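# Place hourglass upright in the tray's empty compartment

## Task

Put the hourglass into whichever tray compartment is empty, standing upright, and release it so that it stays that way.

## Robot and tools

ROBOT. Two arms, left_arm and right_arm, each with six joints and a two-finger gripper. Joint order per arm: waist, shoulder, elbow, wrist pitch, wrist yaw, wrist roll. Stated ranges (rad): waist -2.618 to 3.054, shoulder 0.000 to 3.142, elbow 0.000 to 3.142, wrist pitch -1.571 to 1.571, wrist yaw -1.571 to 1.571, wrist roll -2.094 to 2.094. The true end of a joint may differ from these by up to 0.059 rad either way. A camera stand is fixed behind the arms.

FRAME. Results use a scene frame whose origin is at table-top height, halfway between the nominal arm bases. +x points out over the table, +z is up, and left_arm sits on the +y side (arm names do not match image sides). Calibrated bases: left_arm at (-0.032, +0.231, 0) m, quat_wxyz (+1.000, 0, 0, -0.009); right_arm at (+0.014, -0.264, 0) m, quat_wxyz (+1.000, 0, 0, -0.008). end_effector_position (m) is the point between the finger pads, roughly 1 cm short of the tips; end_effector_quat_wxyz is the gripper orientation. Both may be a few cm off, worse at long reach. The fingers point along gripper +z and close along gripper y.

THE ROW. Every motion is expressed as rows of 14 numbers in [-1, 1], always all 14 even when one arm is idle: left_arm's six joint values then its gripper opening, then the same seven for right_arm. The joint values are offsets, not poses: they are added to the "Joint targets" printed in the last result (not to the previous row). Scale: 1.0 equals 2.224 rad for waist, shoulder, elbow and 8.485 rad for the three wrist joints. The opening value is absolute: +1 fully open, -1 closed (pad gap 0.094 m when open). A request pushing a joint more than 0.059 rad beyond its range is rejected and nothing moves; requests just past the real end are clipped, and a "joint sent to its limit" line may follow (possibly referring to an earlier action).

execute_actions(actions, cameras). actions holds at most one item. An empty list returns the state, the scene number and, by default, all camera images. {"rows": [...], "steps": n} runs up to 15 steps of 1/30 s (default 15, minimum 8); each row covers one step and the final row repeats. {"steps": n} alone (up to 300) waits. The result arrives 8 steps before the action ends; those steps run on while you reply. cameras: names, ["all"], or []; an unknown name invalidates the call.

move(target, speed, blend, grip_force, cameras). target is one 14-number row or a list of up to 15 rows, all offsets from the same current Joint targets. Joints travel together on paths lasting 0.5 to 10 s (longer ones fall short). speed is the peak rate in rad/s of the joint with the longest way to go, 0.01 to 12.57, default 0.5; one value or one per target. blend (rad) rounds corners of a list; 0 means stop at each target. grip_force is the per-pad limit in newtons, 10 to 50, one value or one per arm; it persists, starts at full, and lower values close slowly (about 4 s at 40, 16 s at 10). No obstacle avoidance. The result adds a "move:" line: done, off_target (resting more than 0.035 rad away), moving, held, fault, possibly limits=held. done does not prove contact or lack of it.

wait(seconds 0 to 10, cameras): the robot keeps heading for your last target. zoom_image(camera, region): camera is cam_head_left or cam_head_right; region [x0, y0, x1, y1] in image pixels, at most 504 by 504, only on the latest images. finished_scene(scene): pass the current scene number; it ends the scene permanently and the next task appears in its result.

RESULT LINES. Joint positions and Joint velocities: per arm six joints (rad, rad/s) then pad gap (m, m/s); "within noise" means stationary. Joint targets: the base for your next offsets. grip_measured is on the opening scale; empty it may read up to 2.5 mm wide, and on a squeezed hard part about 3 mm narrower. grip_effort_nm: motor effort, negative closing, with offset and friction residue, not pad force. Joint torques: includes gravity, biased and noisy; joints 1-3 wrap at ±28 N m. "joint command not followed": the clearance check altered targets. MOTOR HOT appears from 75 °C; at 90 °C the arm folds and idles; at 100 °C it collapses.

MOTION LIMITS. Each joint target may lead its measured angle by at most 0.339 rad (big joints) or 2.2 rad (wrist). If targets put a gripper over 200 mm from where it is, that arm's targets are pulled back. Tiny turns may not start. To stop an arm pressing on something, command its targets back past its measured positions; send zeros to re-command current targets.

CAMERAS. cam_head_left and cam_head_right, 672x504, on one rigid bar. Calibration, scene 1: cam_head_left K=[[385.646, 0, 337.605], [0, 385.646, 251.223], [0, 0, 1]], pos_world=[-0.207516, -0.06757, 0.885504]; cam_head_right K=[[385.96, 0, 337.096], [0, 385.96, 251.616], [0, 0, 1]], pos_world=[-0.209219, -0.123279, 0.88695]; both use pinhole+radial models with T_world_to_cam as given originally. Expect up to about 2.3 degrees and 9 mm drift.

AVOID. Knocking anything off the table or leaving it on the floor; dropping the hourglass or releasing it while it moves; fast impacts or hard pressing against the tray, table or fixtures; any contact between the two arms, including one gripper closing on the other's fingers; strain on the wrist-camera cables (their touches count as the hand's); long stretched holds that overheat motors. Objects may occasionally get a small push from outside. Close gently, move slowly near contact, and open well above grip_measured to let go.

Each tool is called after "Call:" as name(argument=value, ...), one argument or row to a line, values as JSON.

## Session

Call:
execute_actions(
  actions=[],
)

Call:
zoom_image(
  camera="cam_head_right",
  region=[160, 160, 480, 400],
)

Scene clock: 0.00 s of 4000.00 s.
left_arm: end_effector_position=(+0.3719, +0.2323, +0.1231) grip_measured=+1.000 grip_effort_nm=n/a end_effector_quat_wxyz=(+0.632, -0.025, +0.773, +0.040) | right_arm: end_effector_position=(+0.4195, -0.2837, +0.1062) grip_measured=+1.000 grip_effort_nm=n/a end_effector_quat_wxyz=(+0.568, +0.041, +0.822, -0.004)
Joint positions: left_arm=[-0.056 1.568 0.344 1.022 -0.165 -0.002 0.094] | right_arm=[-0.029 1.506 0.429 0.715 0.01 0.046 0.094]
Joint velocities: within noise
Joint torques (N m): no reading
Heat: left arm: 30 °C; right arm: 37 °C.
Joint targets: left_arm=[-0.056 1.566 0.346 1.008 -0.166 -0.003] | right_arm=[-0.029 1.496 0.441 0.722 0.011 0.046]

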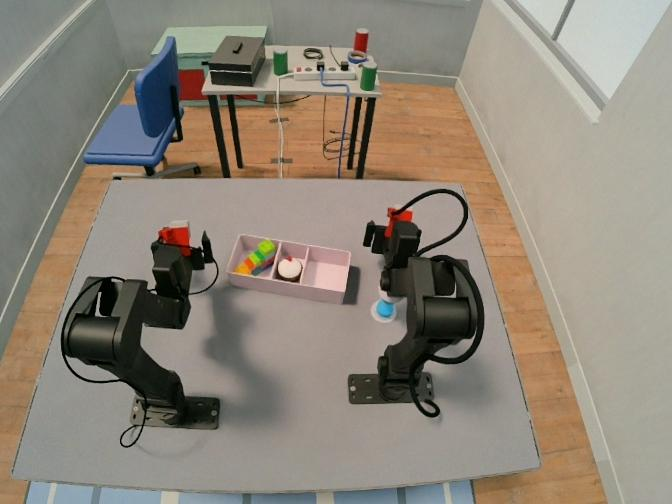

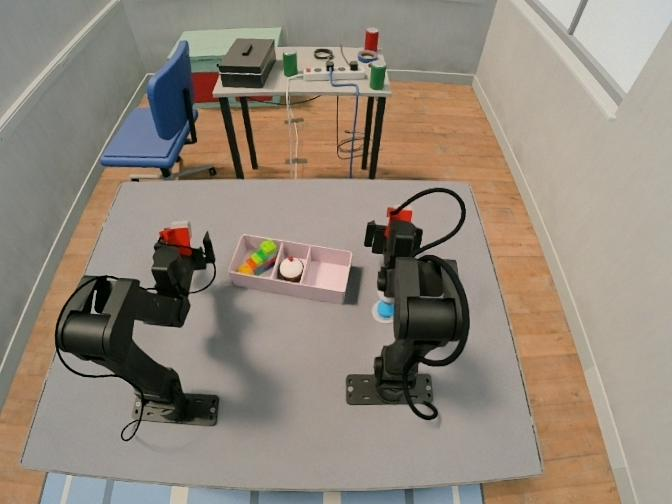

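Scaled by 1.575 from the camera's 672x504 image, which has a finer 960x720 frame.

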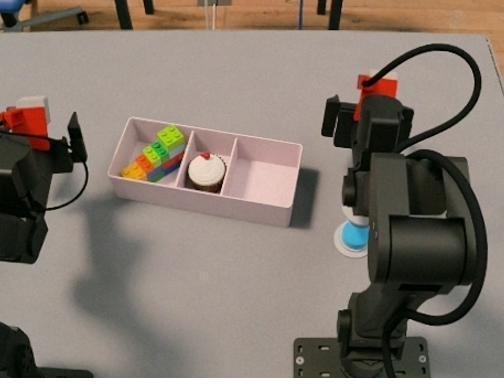

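Call:
move(
  target=[
    [0,0,0,0,0,0,1,0.013,-0.0881,0.3413,-0.1322,-0.0013,-0.0054,1],
    [0,0,0,0,0,0,1,0.22,-0.0881,0.5486,-0.2623,-0.0013,-0.0054,1],
  ],
  speed=0.9,
  blend=0.1,
  cameras=["all"],
)

Call:
zoom_image(
  camera="cam_head_right",
  region=[280, 200, 460, 340],
)

Call:
zoom_image(
  camera="cam_head_left",
  region=[280, 200, 460, 340],
)

Scene clock: 5.17 s of 4000.00 s.
left_arm: end_effector_position=(+0.3719, +0.2323, +0.1231) grip_measured=+1.000 grip_effort_nm=-0.01 end_effector_quat_wxyz=(+0.632, -0.025, +0.773, +0.040) | right_arm: end_effector_position=(+0.2516, -0.1526, +0.2748) grip_measured=+1.000 grip_effort_nm=0.03 end_effector_quat_wxyz=(+0.188, -0.209, +0.959, +0.040)
Joint positions: left_arm=[-0.056 1.568 0.344 1.022 -0.165 -0.002 0.094] | right_arm=[0.456 1.318 1.632 -1.498 0.005 0.009 0.094]
Joint torques (N m): left_arm=[-0.06 -5.9 6.12 2.34 -0.04 -0.02] | right_arm=[0.51 -4.27 7.43 0.59 -0.08 -0.13]
Heat: left arm: 31 °C; right arm: 38 °C.
Joint targets: left_arm=[-0.056 1.566 0.346 1.008 -0.166 -0.003] | right_arm=[0.461 1.300 1.661 -1.503 -0.001 0.000]
Kept back: nothing.
move: done

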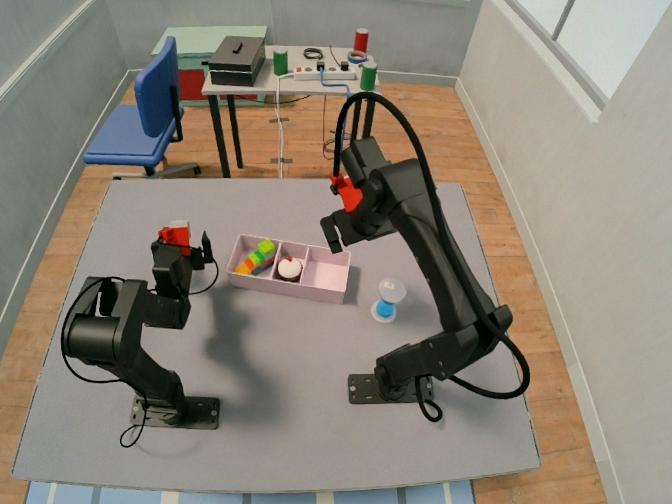

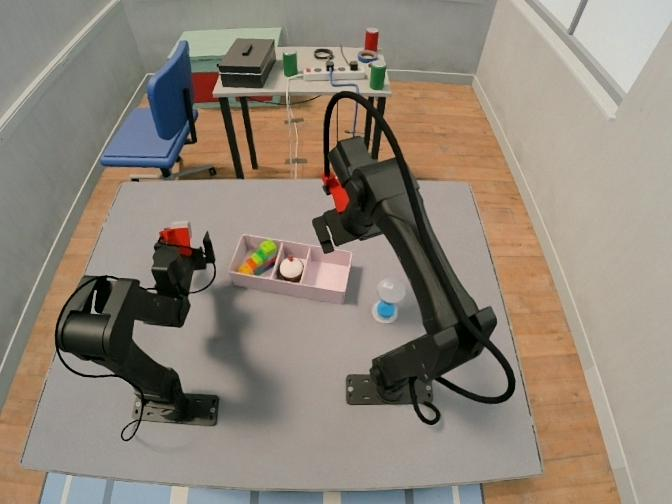

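Scaled by 2.800 from the camera's 672x504 image, which has a finer 960x720 frame.

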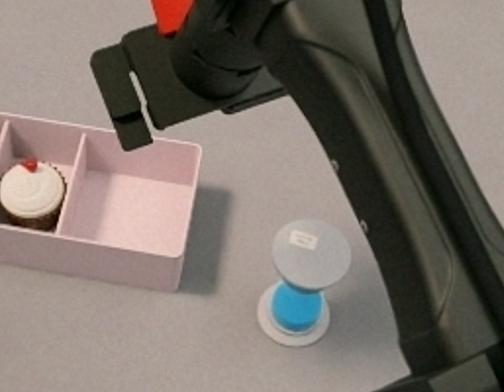

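Scaled by 2.800 from the camera's 672x504 image, which has a finer 960x720 frame.

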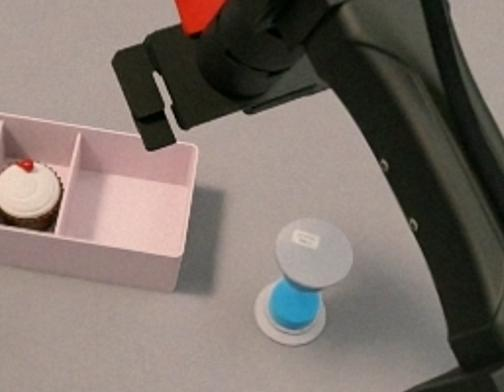

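Call:
move(
  target=[0,0,0,0,0,0,1,-0.1803,0.054,-0.0994,-0.0032,0,0,1],
  speed=0.7,
  cameras=["all"],
)

Call:
zoom_image(
  camera="cam_head_right",
  region=[310, 220, 460, 350],
)

Call:
zoom_image(
  camera="cam_head_left",
  region=[310, 220, 460, 350],
)

Scene clock: 7.53 s of 4000.00 s.
left_arm: end_effector_position=(+0.3719, +0.2323, +0.1231) grip_measured=+1.000 grip_effort_nm=0.00 end_effector_quat_wxyz=(+0.632, -0.025, +0.773, +0.040) | right_arm: end_effector_position=(+0.2544, -0.2527, +0.1951) grip_measured=+1.000 grip_effort_nm=0.02 end_effector_quat_wxyz=(+0.035, -0.019, +0.999, +0.000)
Joint positions: left_arm=[-0.056 1.568 0.344 1.022 -0.165 -0.002 0.094] | right_arm=[0.063 1.419 1.441 -1.523 0.002 0.008 0.094]
Joint torques (N m): left_arm=[-0.05 -5.9 6.12 2.33 -0.04 -0.02] | right_arm=[-0.24 -3.56 5.19 0.1 -0.03 -0.12]
Heat: left arm: 32 °C; right arm: 38 °C.
Joint targets: left_arm=[-0.056 1.566 0.346 1.008 -0.166 -0.003] | right_arm=[0.060 1.420 1.440 -1.531 0.000 0.000]
Kept back: nothing.
move: done

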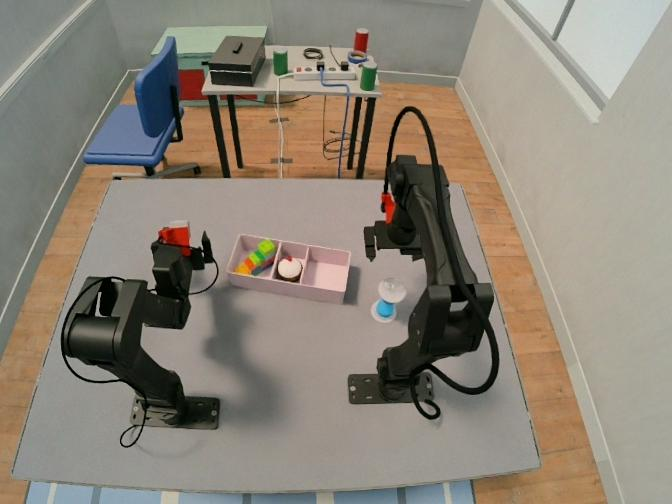

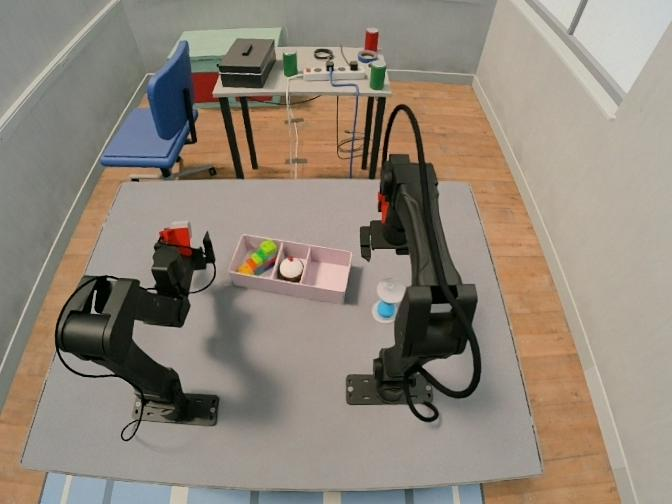

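Scaled by 3.360 from the camera's 672x504 image, which has a finer 960x720 frame.

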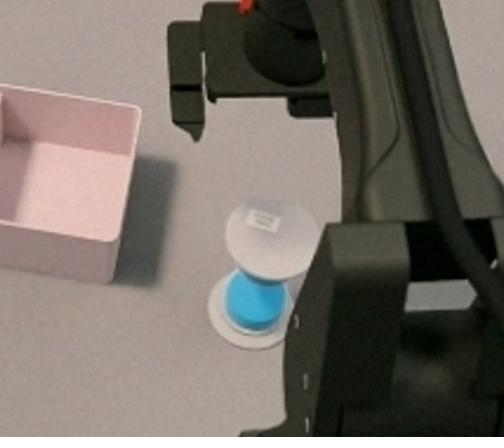

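Scaled by 3.360 from the camera's 672x504 image, which has a finer 960x720 frame.

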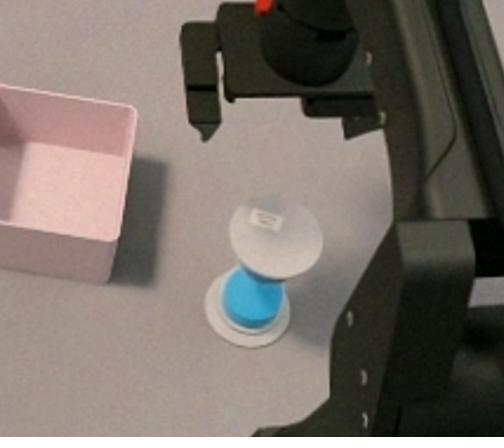

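Call:
move(
  target=[
    [0,0,0,0,0,0,1,-0.0135,-0.015,-0.07,0.0151,0,0,1],
    [0,0,0,0,0,0,1,-0.0135,-0.0247,-0.2203,0.0476,0,0,1],
  ],
  speed=0.35,
  blend=0.03,
  cameras=["all"],
)

Call:
zoom_image(
  camera="cam_head_right",
  region=[310, 220, 460, 350],
)

Call:
zoom_image(
  camera="cam_head_left",
  region=[310, 220, 460, 350],
)

Scene clock: 10.67 s of 4000.00 s.
left_arm: end_effector_position=(+0.3719, +0.2323, +0.1231) grip_measured=+1.000 grip_effort_nm=0.00 end_effector_quat_wxyz=(+0.632, -0.025, +0.773, +0.040) | right_arm: end_effector_position=(+0.2310, -0.2598, +0.0777) grip_measured=+1.000 grip_effort_nm=0.03 end_effector_quat_wxyz=(-0.006, -0.005, +1.000, -0.001)
Joint positions: left_arm=[-0.056 1.568 0.344 1.022 -0.165 -0.002 0.094] | right_arm=[0.035 1.394 0.953 -1.142 0.002 0.008 0.094]
Joint torques (N m): left_arm=[-0.05 -5.89 6.15 2.34 -0.04 -0.02] | right_arm=[-0.43 -5.98 5.12 0.18 -0.04 -0.11]
Heat: left arm: 33 °C; right arm: 38 °C.
Joint targets: left_arm=[-0.056 1.566 0.346 1.008 -0.166 -0.003] | right_arm=[0.030 1.365 0.950 -1.127 0.000 0.000]
Kept back: nothing.
move: done

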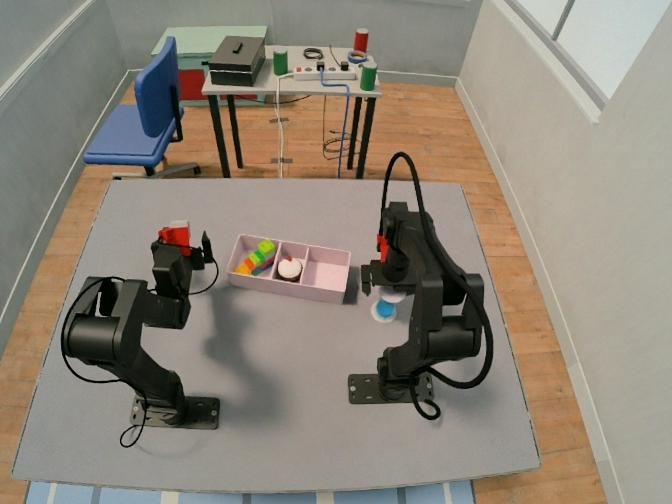

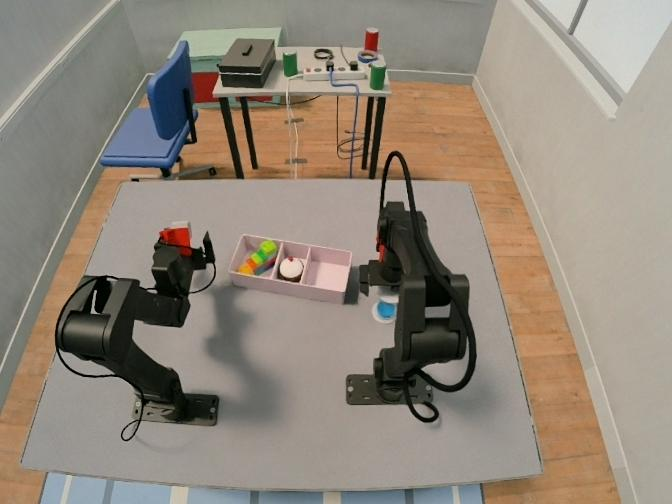

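Scaled by 3.360 from the camera's 672x504 image, which has a finer 960x720 frame.

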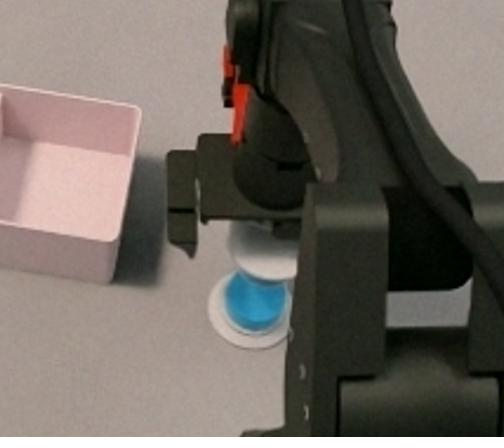

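Scaled by 3.360 from the camera's 672x504 image, which has a finer 960x720 frame.

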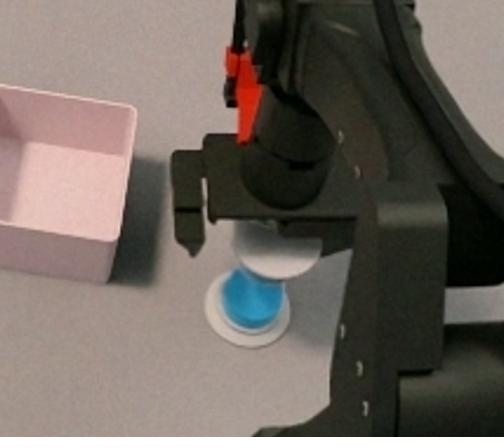

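Call:
move(
  target=[
    [0,0,0,0,0,0,1,0.0,0.016,0.0,0.0,0,0,1],
    [0,0,0,0,0,0,1,0.0,0.016,0.0,0.0,0,0,0.2],
  ],
  speed=0.2,
  grip_force=25,
  cameras=["all"],
)

Call:
zoom_image(
  camera="cam_head_left",
  region=[310, 220, 460, 350],
)

Scene clock: 14.70 s of 4000.00 s.
left_arm: end_effector_position=(+0.3719, +0.2323, +0.1231) grip_measured=+1.000 grip_effort_nm=-0.01 end_effector_quat_wxyz=(+0.632, -0.025, +0.773, +0.040) | right_arm: end_effector_position=(+0.2311, -0.2598, +0.0777) grip_measured=+0.294 grip_effort_nm=-0.47 end_effector_quat_wxyz=(-0.006, -0.005, +1.000, -0.001)
Joint positions: left_arm=[-0.056 1.568 0.344 1.022 -0.165 -0.002 0.094] | right_arm=[0.035 1.394 0.953 -1.142 0.002 0.008 0.061]
Joint torques (N m): left_arm=[-0.05 -5.9 6.13 2.34 -0.03 -0.02] | right_arm=[-0.44 -3.02 5.03 0.2 -0.05 -0.13]
Heat: left arm: 34 °C; right arm: 39 °C.
Joint targets: left_arm=[-0.056 1.566 0.346 1.008 -0.166 -0.003] | right_arm=[0.030 1.401 0.950 -1.127 0.000 0.000]
Kept back: nothing.
grip_force (N): 25, 25
move: done

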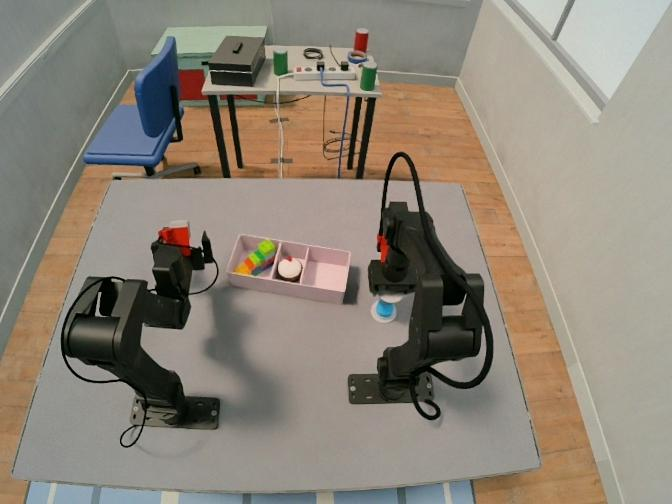

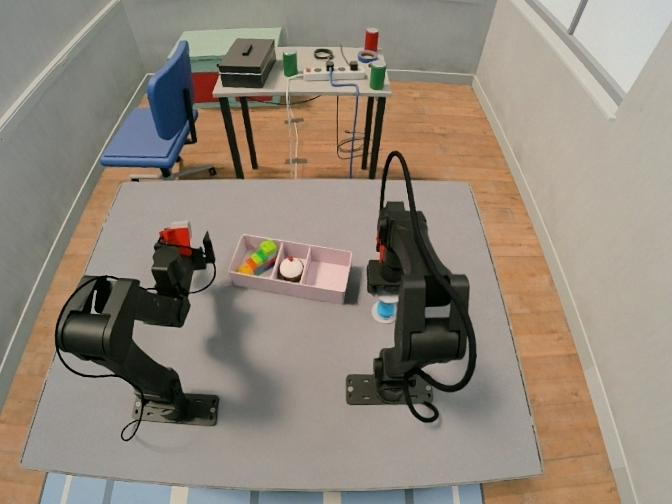

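Scaled by 3.360 from the camera's 672x504 image, which has a finer 960x720 frame.

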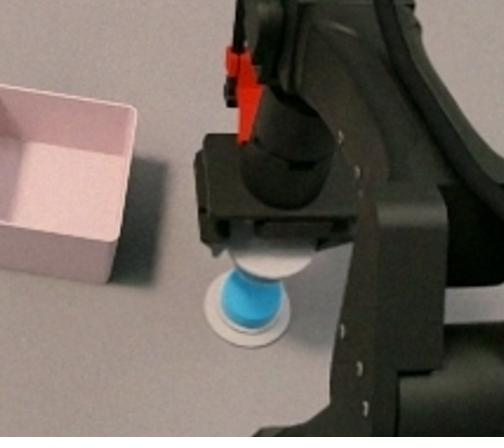

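Call:
move(
  target=[
    [0,0,0,0,0,0,1,0,-0.0157,0.1416,-0.0416,0,0,0.1],
    [0,0,0,0,0,0,1,0.1933,0.2154,0.3934,-0.0434,0,0,0.1],
  ],
  speed=0.35,
  blend=0.03,
  cameras=["all"],
)

Call:
zoom_image(
  camera="cam_head_right",
  region=[280, 210, 400, 310],
)

Call:
zoom_image(
  camera="cam_head_left",
  region=[280, 210, 400, 310],
)

Scene clock: 18.50 s of 4000.00 s.
left_arm: end_effector_position=(+0.3719, +0.2323, +0.1231) grip_measured=+1.000 grip_effort_nm=0.00 end_effector_quat_wxyz=(+0.632, -0.025, +0.773, +0.040) | right_arm: end_effector_position=(+0.3268, -0.1148, +0.1576) grip_measured=+0.291 grip_effort_nm=-0.54 end_effector_quat_wxyz=(-0.002, -0.216, +0.976, -0.001)
Joint positions: left_arm=[-0.056 1.568 0.344 1.022 -0.165 -0.002 0.094] | right_arm=[0.46 1.875 1.785 -1.486 0.002 0.008 0.061]
Joint torques (N m): left_arm=[-0.02 -5.9 6.13 2.33 -0.03 -0.02] | right_arm=[-0.09 -7.1 8.44 -0.02 -0.03 -0.13]
Heat: left arm: 34 °C; right arm: 39 °C.
Joint targets: left_arm=[-0.056 1.566 0.346 1.008 -0.166 -0.003] | right_arm=[0.460 1.880 1.825 -1.495 0.000 0.000]
Kept back: nothing.
grip_force (N): 25, 25
move: off_target (right_arm); right_arm: the elbow is farthest, 0.040 rad from its target

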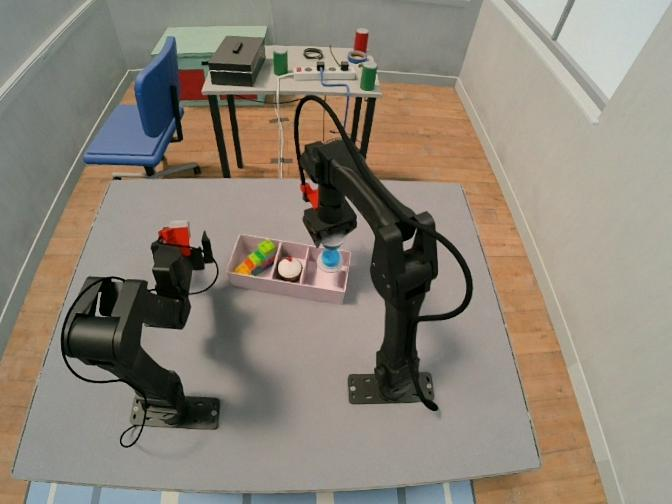

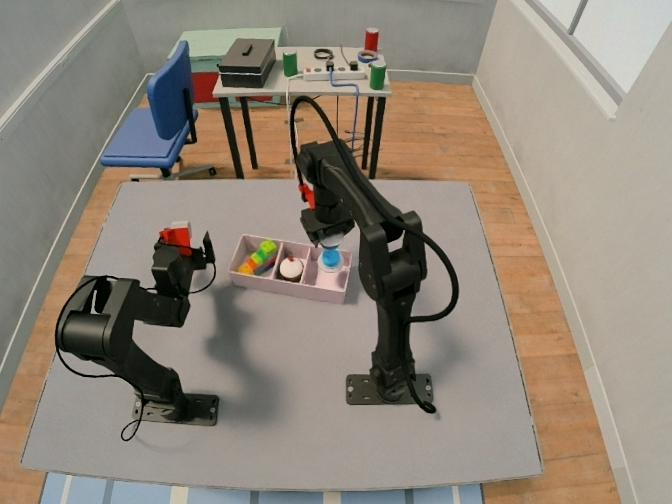

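Scaled by 4.200 from the camera's 672x504 image, which has a finer 960x720 frame.

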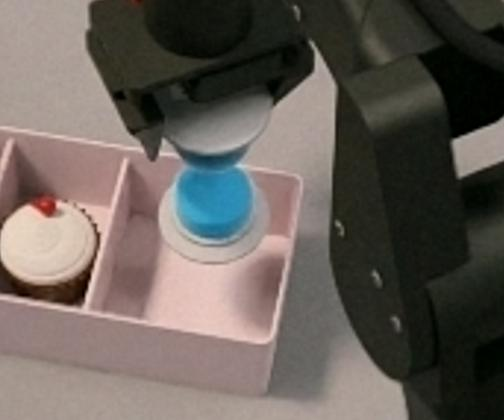

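Scaled by 4.200 from the camera's 672x504 image, which has a finer 960x720 frame.

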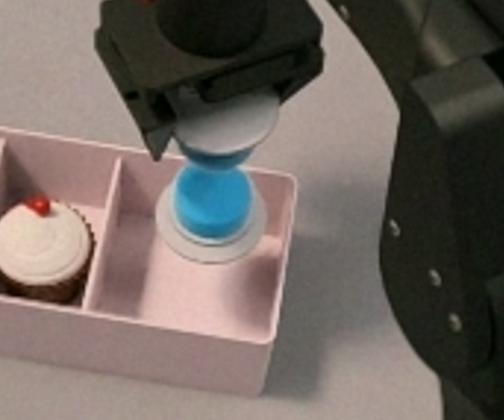

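Call:
move(
  target=[
    [0,0,0,0,0,0,1,0.0112,-0.0009,-0.03,0.0073,0,0,0.1],
    [0,0,0,0,0,0,1,0.0112,-0.0009,-0.1461,0.0354,0,0,0.1],
  ],
  speed=[0.2,0.2],
  blend=0.02,
  cameras=["all"],
)

Call:
zoom_image(
  camera="cam_head_right",
  region=[280, 210, 400, 310],
)

Scene clock: 21.33 s of 4000.00 s.
left_arm: end_effector_position=(+0.3719, +0.2323, +0.1231) grip_measured=+1.000 grip_effort_nm=-0.01 end_effector_quat_wxyz=(+0.632, -0.025, +0.773, +0.040) | right_arm: end_effector_position=(+0.3228, -0.1088, +0.0859) grip_measured=+0.291 grip_effort_nm=-0.54 end_effector_quat_wxyz=(-0.005, -0.226, +0.974, -0.002)
Joint positions: left_arm=[-0.056 1.568 0.344 1.022 -0.165 -0.002 0.094] | right_arm=[0.481 1.875 1.5 -1.207 0.002 0.008 0.061]
Joint torques (N m): left_arm=[-0.06 -5.89 6.15 2.33 -0.03 -0.02] | right_arm=[0.31 -7.32 5.39 0.13 -0.01 -0.12]
Heat: left arm: 35 °C; right arm: 39 °C.
Joint targets: left_arm=[-0.056 1.566 0.346 1.008 -0.166 -0.003] | right_arm=[0.485 1.878 1.500 -1.195 0.000 0.000]
Kept back: nothing.
grip_force (N): 25, 25
move: done

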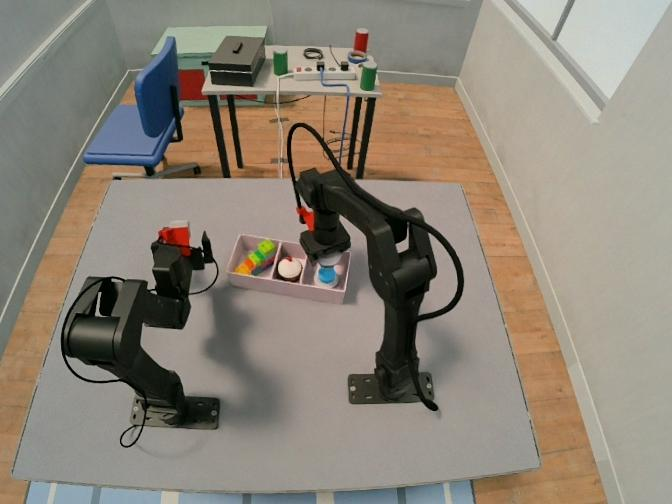

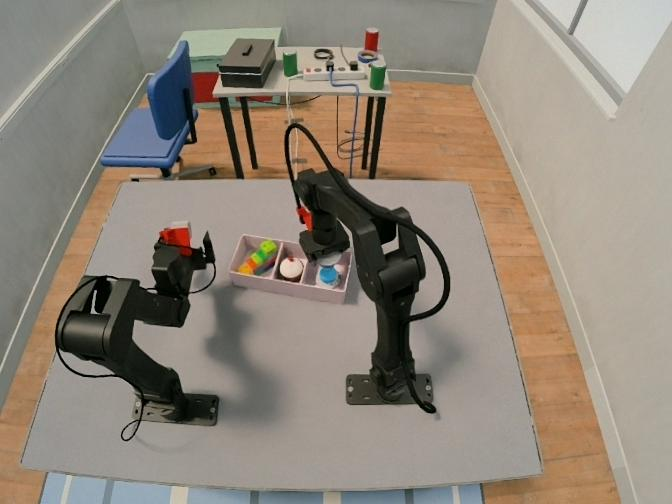

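Scaled by 4.200 from the camera's 672x504 image, which has a finer 960x720 frame.

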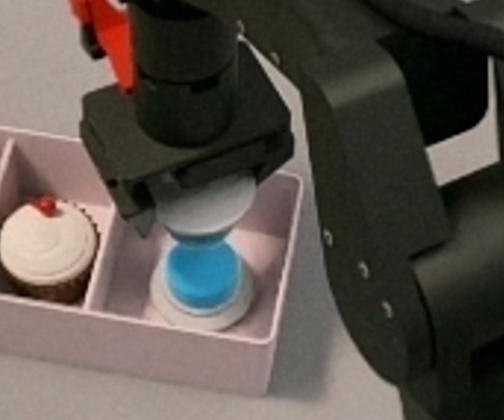

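Call:
move(
  target=[0,0,0,0,0,0,1,0,0,-0.0103,0.0027,0,0,0.1],
  speed=0.1,
  cameras=["all"],
)

Call:
zoom_image(
  camera="cam_head_right",
  region=[280, 210, 400, 310],
)

Scene clock: 22.40 s of 4000.00 s.
left_arm: end_effector_position=(+0.3719, +0.2323, +0.1231) grip_measured=+1.000 grip_effort_nm=-0.01 end_effector_quat_wxyz=(+0.632, -0.025, +0.773, +0.040) | right_arm: end_effector_position=(+0.3219, -0.1093, +0.0809) grip_measured=+0.291 grip_effort_nm=-0.54 end_effector_quat_wxyz=(-0.006, -0.226, +0.974, -0.002)
Joint positions: left_arm=[-0.056 1.568 0.344 1.022 -0.165 -0.002 0.094] | right_arm=[0.481 1.875 1.48 -1.187 0.002 0.008 0.061]
Joint torques (N m): left_arm=[-0.03 -5.89 6.16 2.33 -0.03 -0.02] | right_arm=[0.28 -7.25 5.22 0.19 -0.01 -0.1]
Heat: left arm: 35 °C; right arm: 39 °C.
Joint targets: left_arm=[-0.056 1.566 0.346 1.008 -0.166 -0.003] | right_arm=[0.485 1.878 1.477 -1.172 0.000 0.000]
Kept back: nothing.
grip_force (N): 25, 25
move: done

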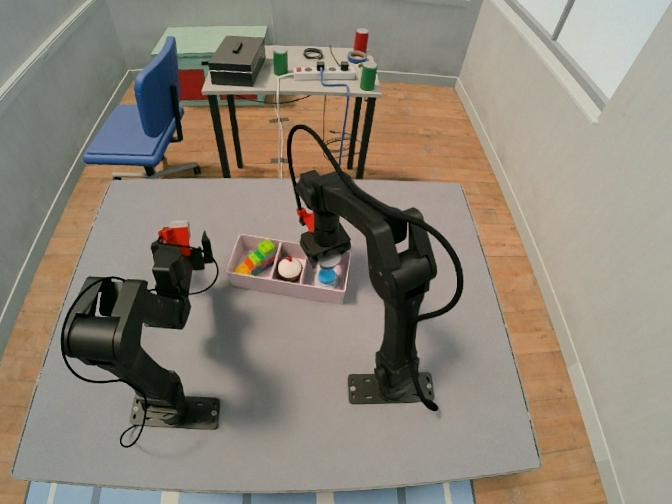

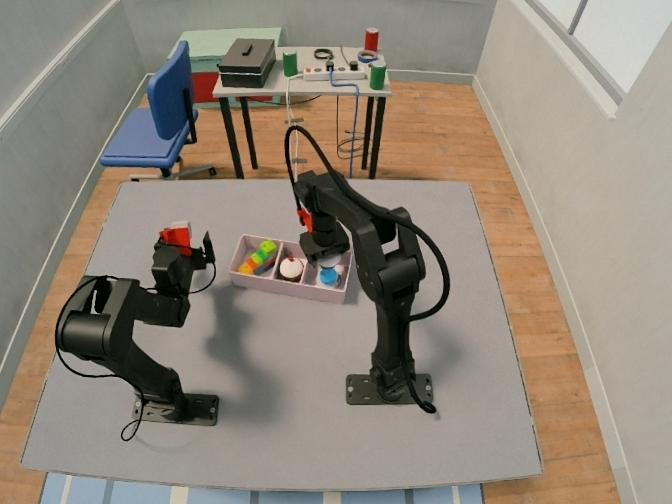

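Scaled by 4.200 from the camera's 672x504 image, which has a finer 960x720 frame.

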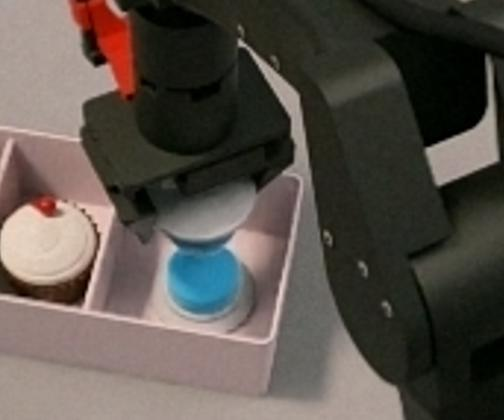

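Call:
move(
  target=[
    [0,0,0,0,0,0,1,0,0,0,0,0,0,0.33],
    [0,0,0,0,0,0,1,0,0,0,0,0,0,0.5],
  ],
  cameras=["all"],
)

Call:
zoom_image(
  camera="cam_head_right",
  region=[280, 210, 400, 310],
)

Scene clock: 23.67 s of 4000.00 s.
left_arm: end_effector_position=(+0.3719, +0.2323, +0.1231) grip_measured=+1.000 grip_effort_nm=-0.01 end_effector_quat_wxyz=(+0.632, -0.025, +0.773, +0.040) | right_arm: end_effector_position=(+0.3221, -0.1091, +0.0808) grip_measured=+0.498 grip_effort_nm=0.15 end_effector_quat_wxyz=(-0.005, -0.226, +0.974, -0.002)
Joint positions: left_arm=[-0.056 1.568 0.344 1.022 -0.165 -0.002 0.094] | right_arm=[0.481 1.875 1.48 -1.186 0.002 0.008 0.07]
Joint torques (N m): left_arm=[-0.03 -5.89 6.13 2.34 -0.03 -0.02] | right_arm=[0.32 -7.25 5.2 0.19 -0.02 -0.11]
Heat: left arm: 35 °C; right arm: 39 °C.
Joint targets: left_arm=[-0.056 1.566 0.346 1.008 -0.166 -0.003] | right_arm=[0.485 1.878 1.477 -1.172 -0.001 0.000]
Kept back: nothing.
grip_force (N): 25, 25
move: done

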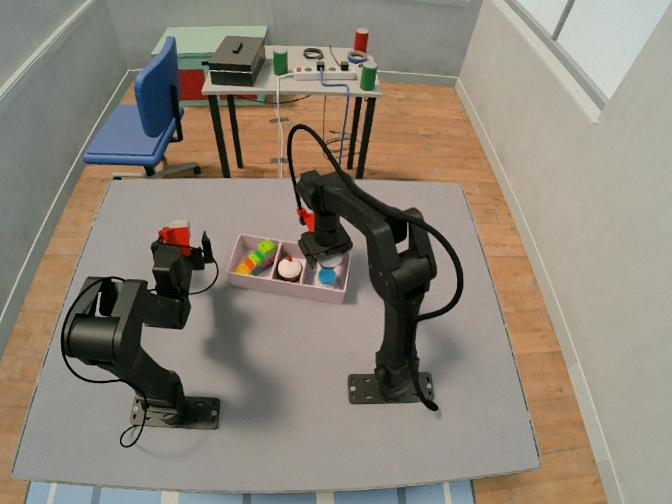

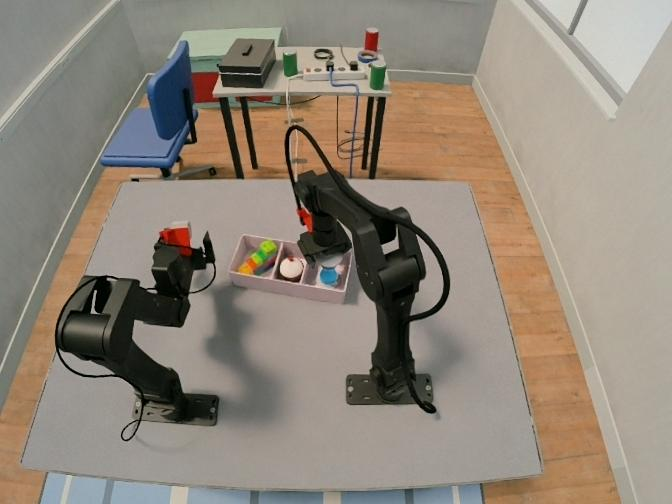

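Scaled by 4.200 from the camera's 672x504 image, which has a finer 960x720 frame.

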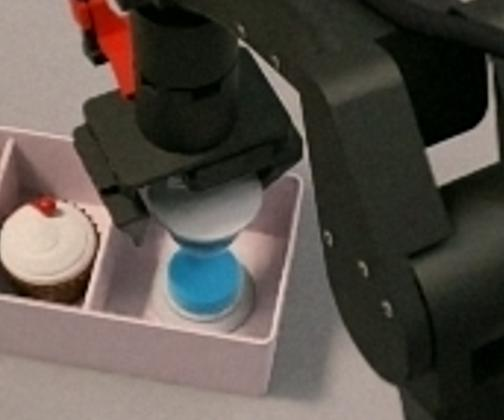

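Call:
move(
  target=[
    [0,0,0,0,0,0,1,0,0,0,0,0,0,0.8],
    [0,0,0,0,0,0,1,0,0,0.1484,-0.0377,0,0,0.8],
    [0,0,0,0,0,0,1,-0.2,0,0.1484,-0.0377,0,0,0.8],
  ],
  speed=[0.3,0.25,0.6],
  blend=[0,0.02,0],
  cameras=["all"],
)

Call:
zoom_image(
  camera="cam_head_right",
  region=[280, 210, 400, 310],
)

Scene clock: 26.97 s of 4000.00 s.
left_arm: end_effector_position=(+0.3719, +0.2323, +0.1231) grip_measured=+1.000 grip_effort_nm=-0.01 end_effector_quat_wxyz=(+0.632, -0.025, +0.773, +0.040) | right_arm: end_effector_position=(+0.3597, -0.2571, +0.1558) grip_measured=+0.798 grip_effort_nm=0.14 end_effector_quat_wxyz=(-0.005, -0.005, +1.000, +0.000)
Joint positions: left_arm=[-0.056 1.568 0.344 1.022 -0.165 -0.002 0.094] | right_arm=[0.035 1.875 1.778 -1.483 0 0.008 0.084]
Joint torques (N m): left_arm=[-0.05 -5.89 6.13 2.34 -0.03 -0.01] | right_arm=[0.5 -7.32 7.56 -0.01 -0.01 -0.11]
Heat: left arm: 35 °C; right arm: 39 °C.
Joint targets: left_arm=[-0.056 1.566 0.346 1.008 -0.166 -0.003] | right_arm=[0.040 1.878 1.807 -1.492 -0.001 0.000]
Kept back: nothing.
grip_force (N): 25, 25
move: done

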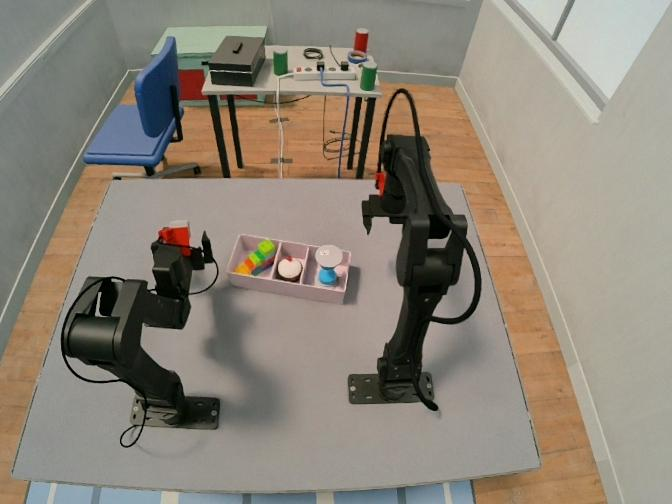

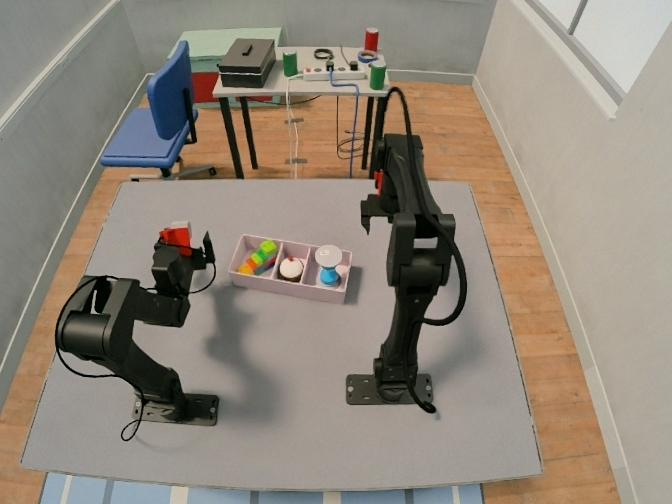

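Scaled by 4.200 from the camera's 672x504 image, which has a finer 960x720 frame.

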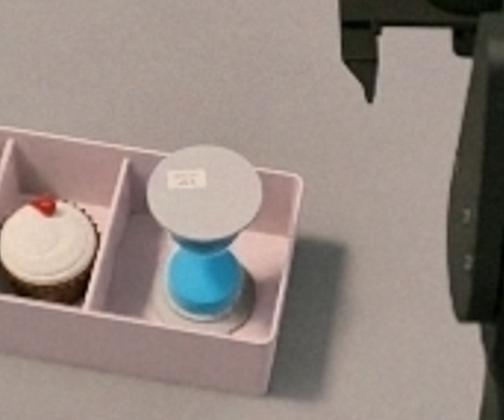

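Call:
finished_scene(
  scene=2,
)

The scene is finished: the task was done.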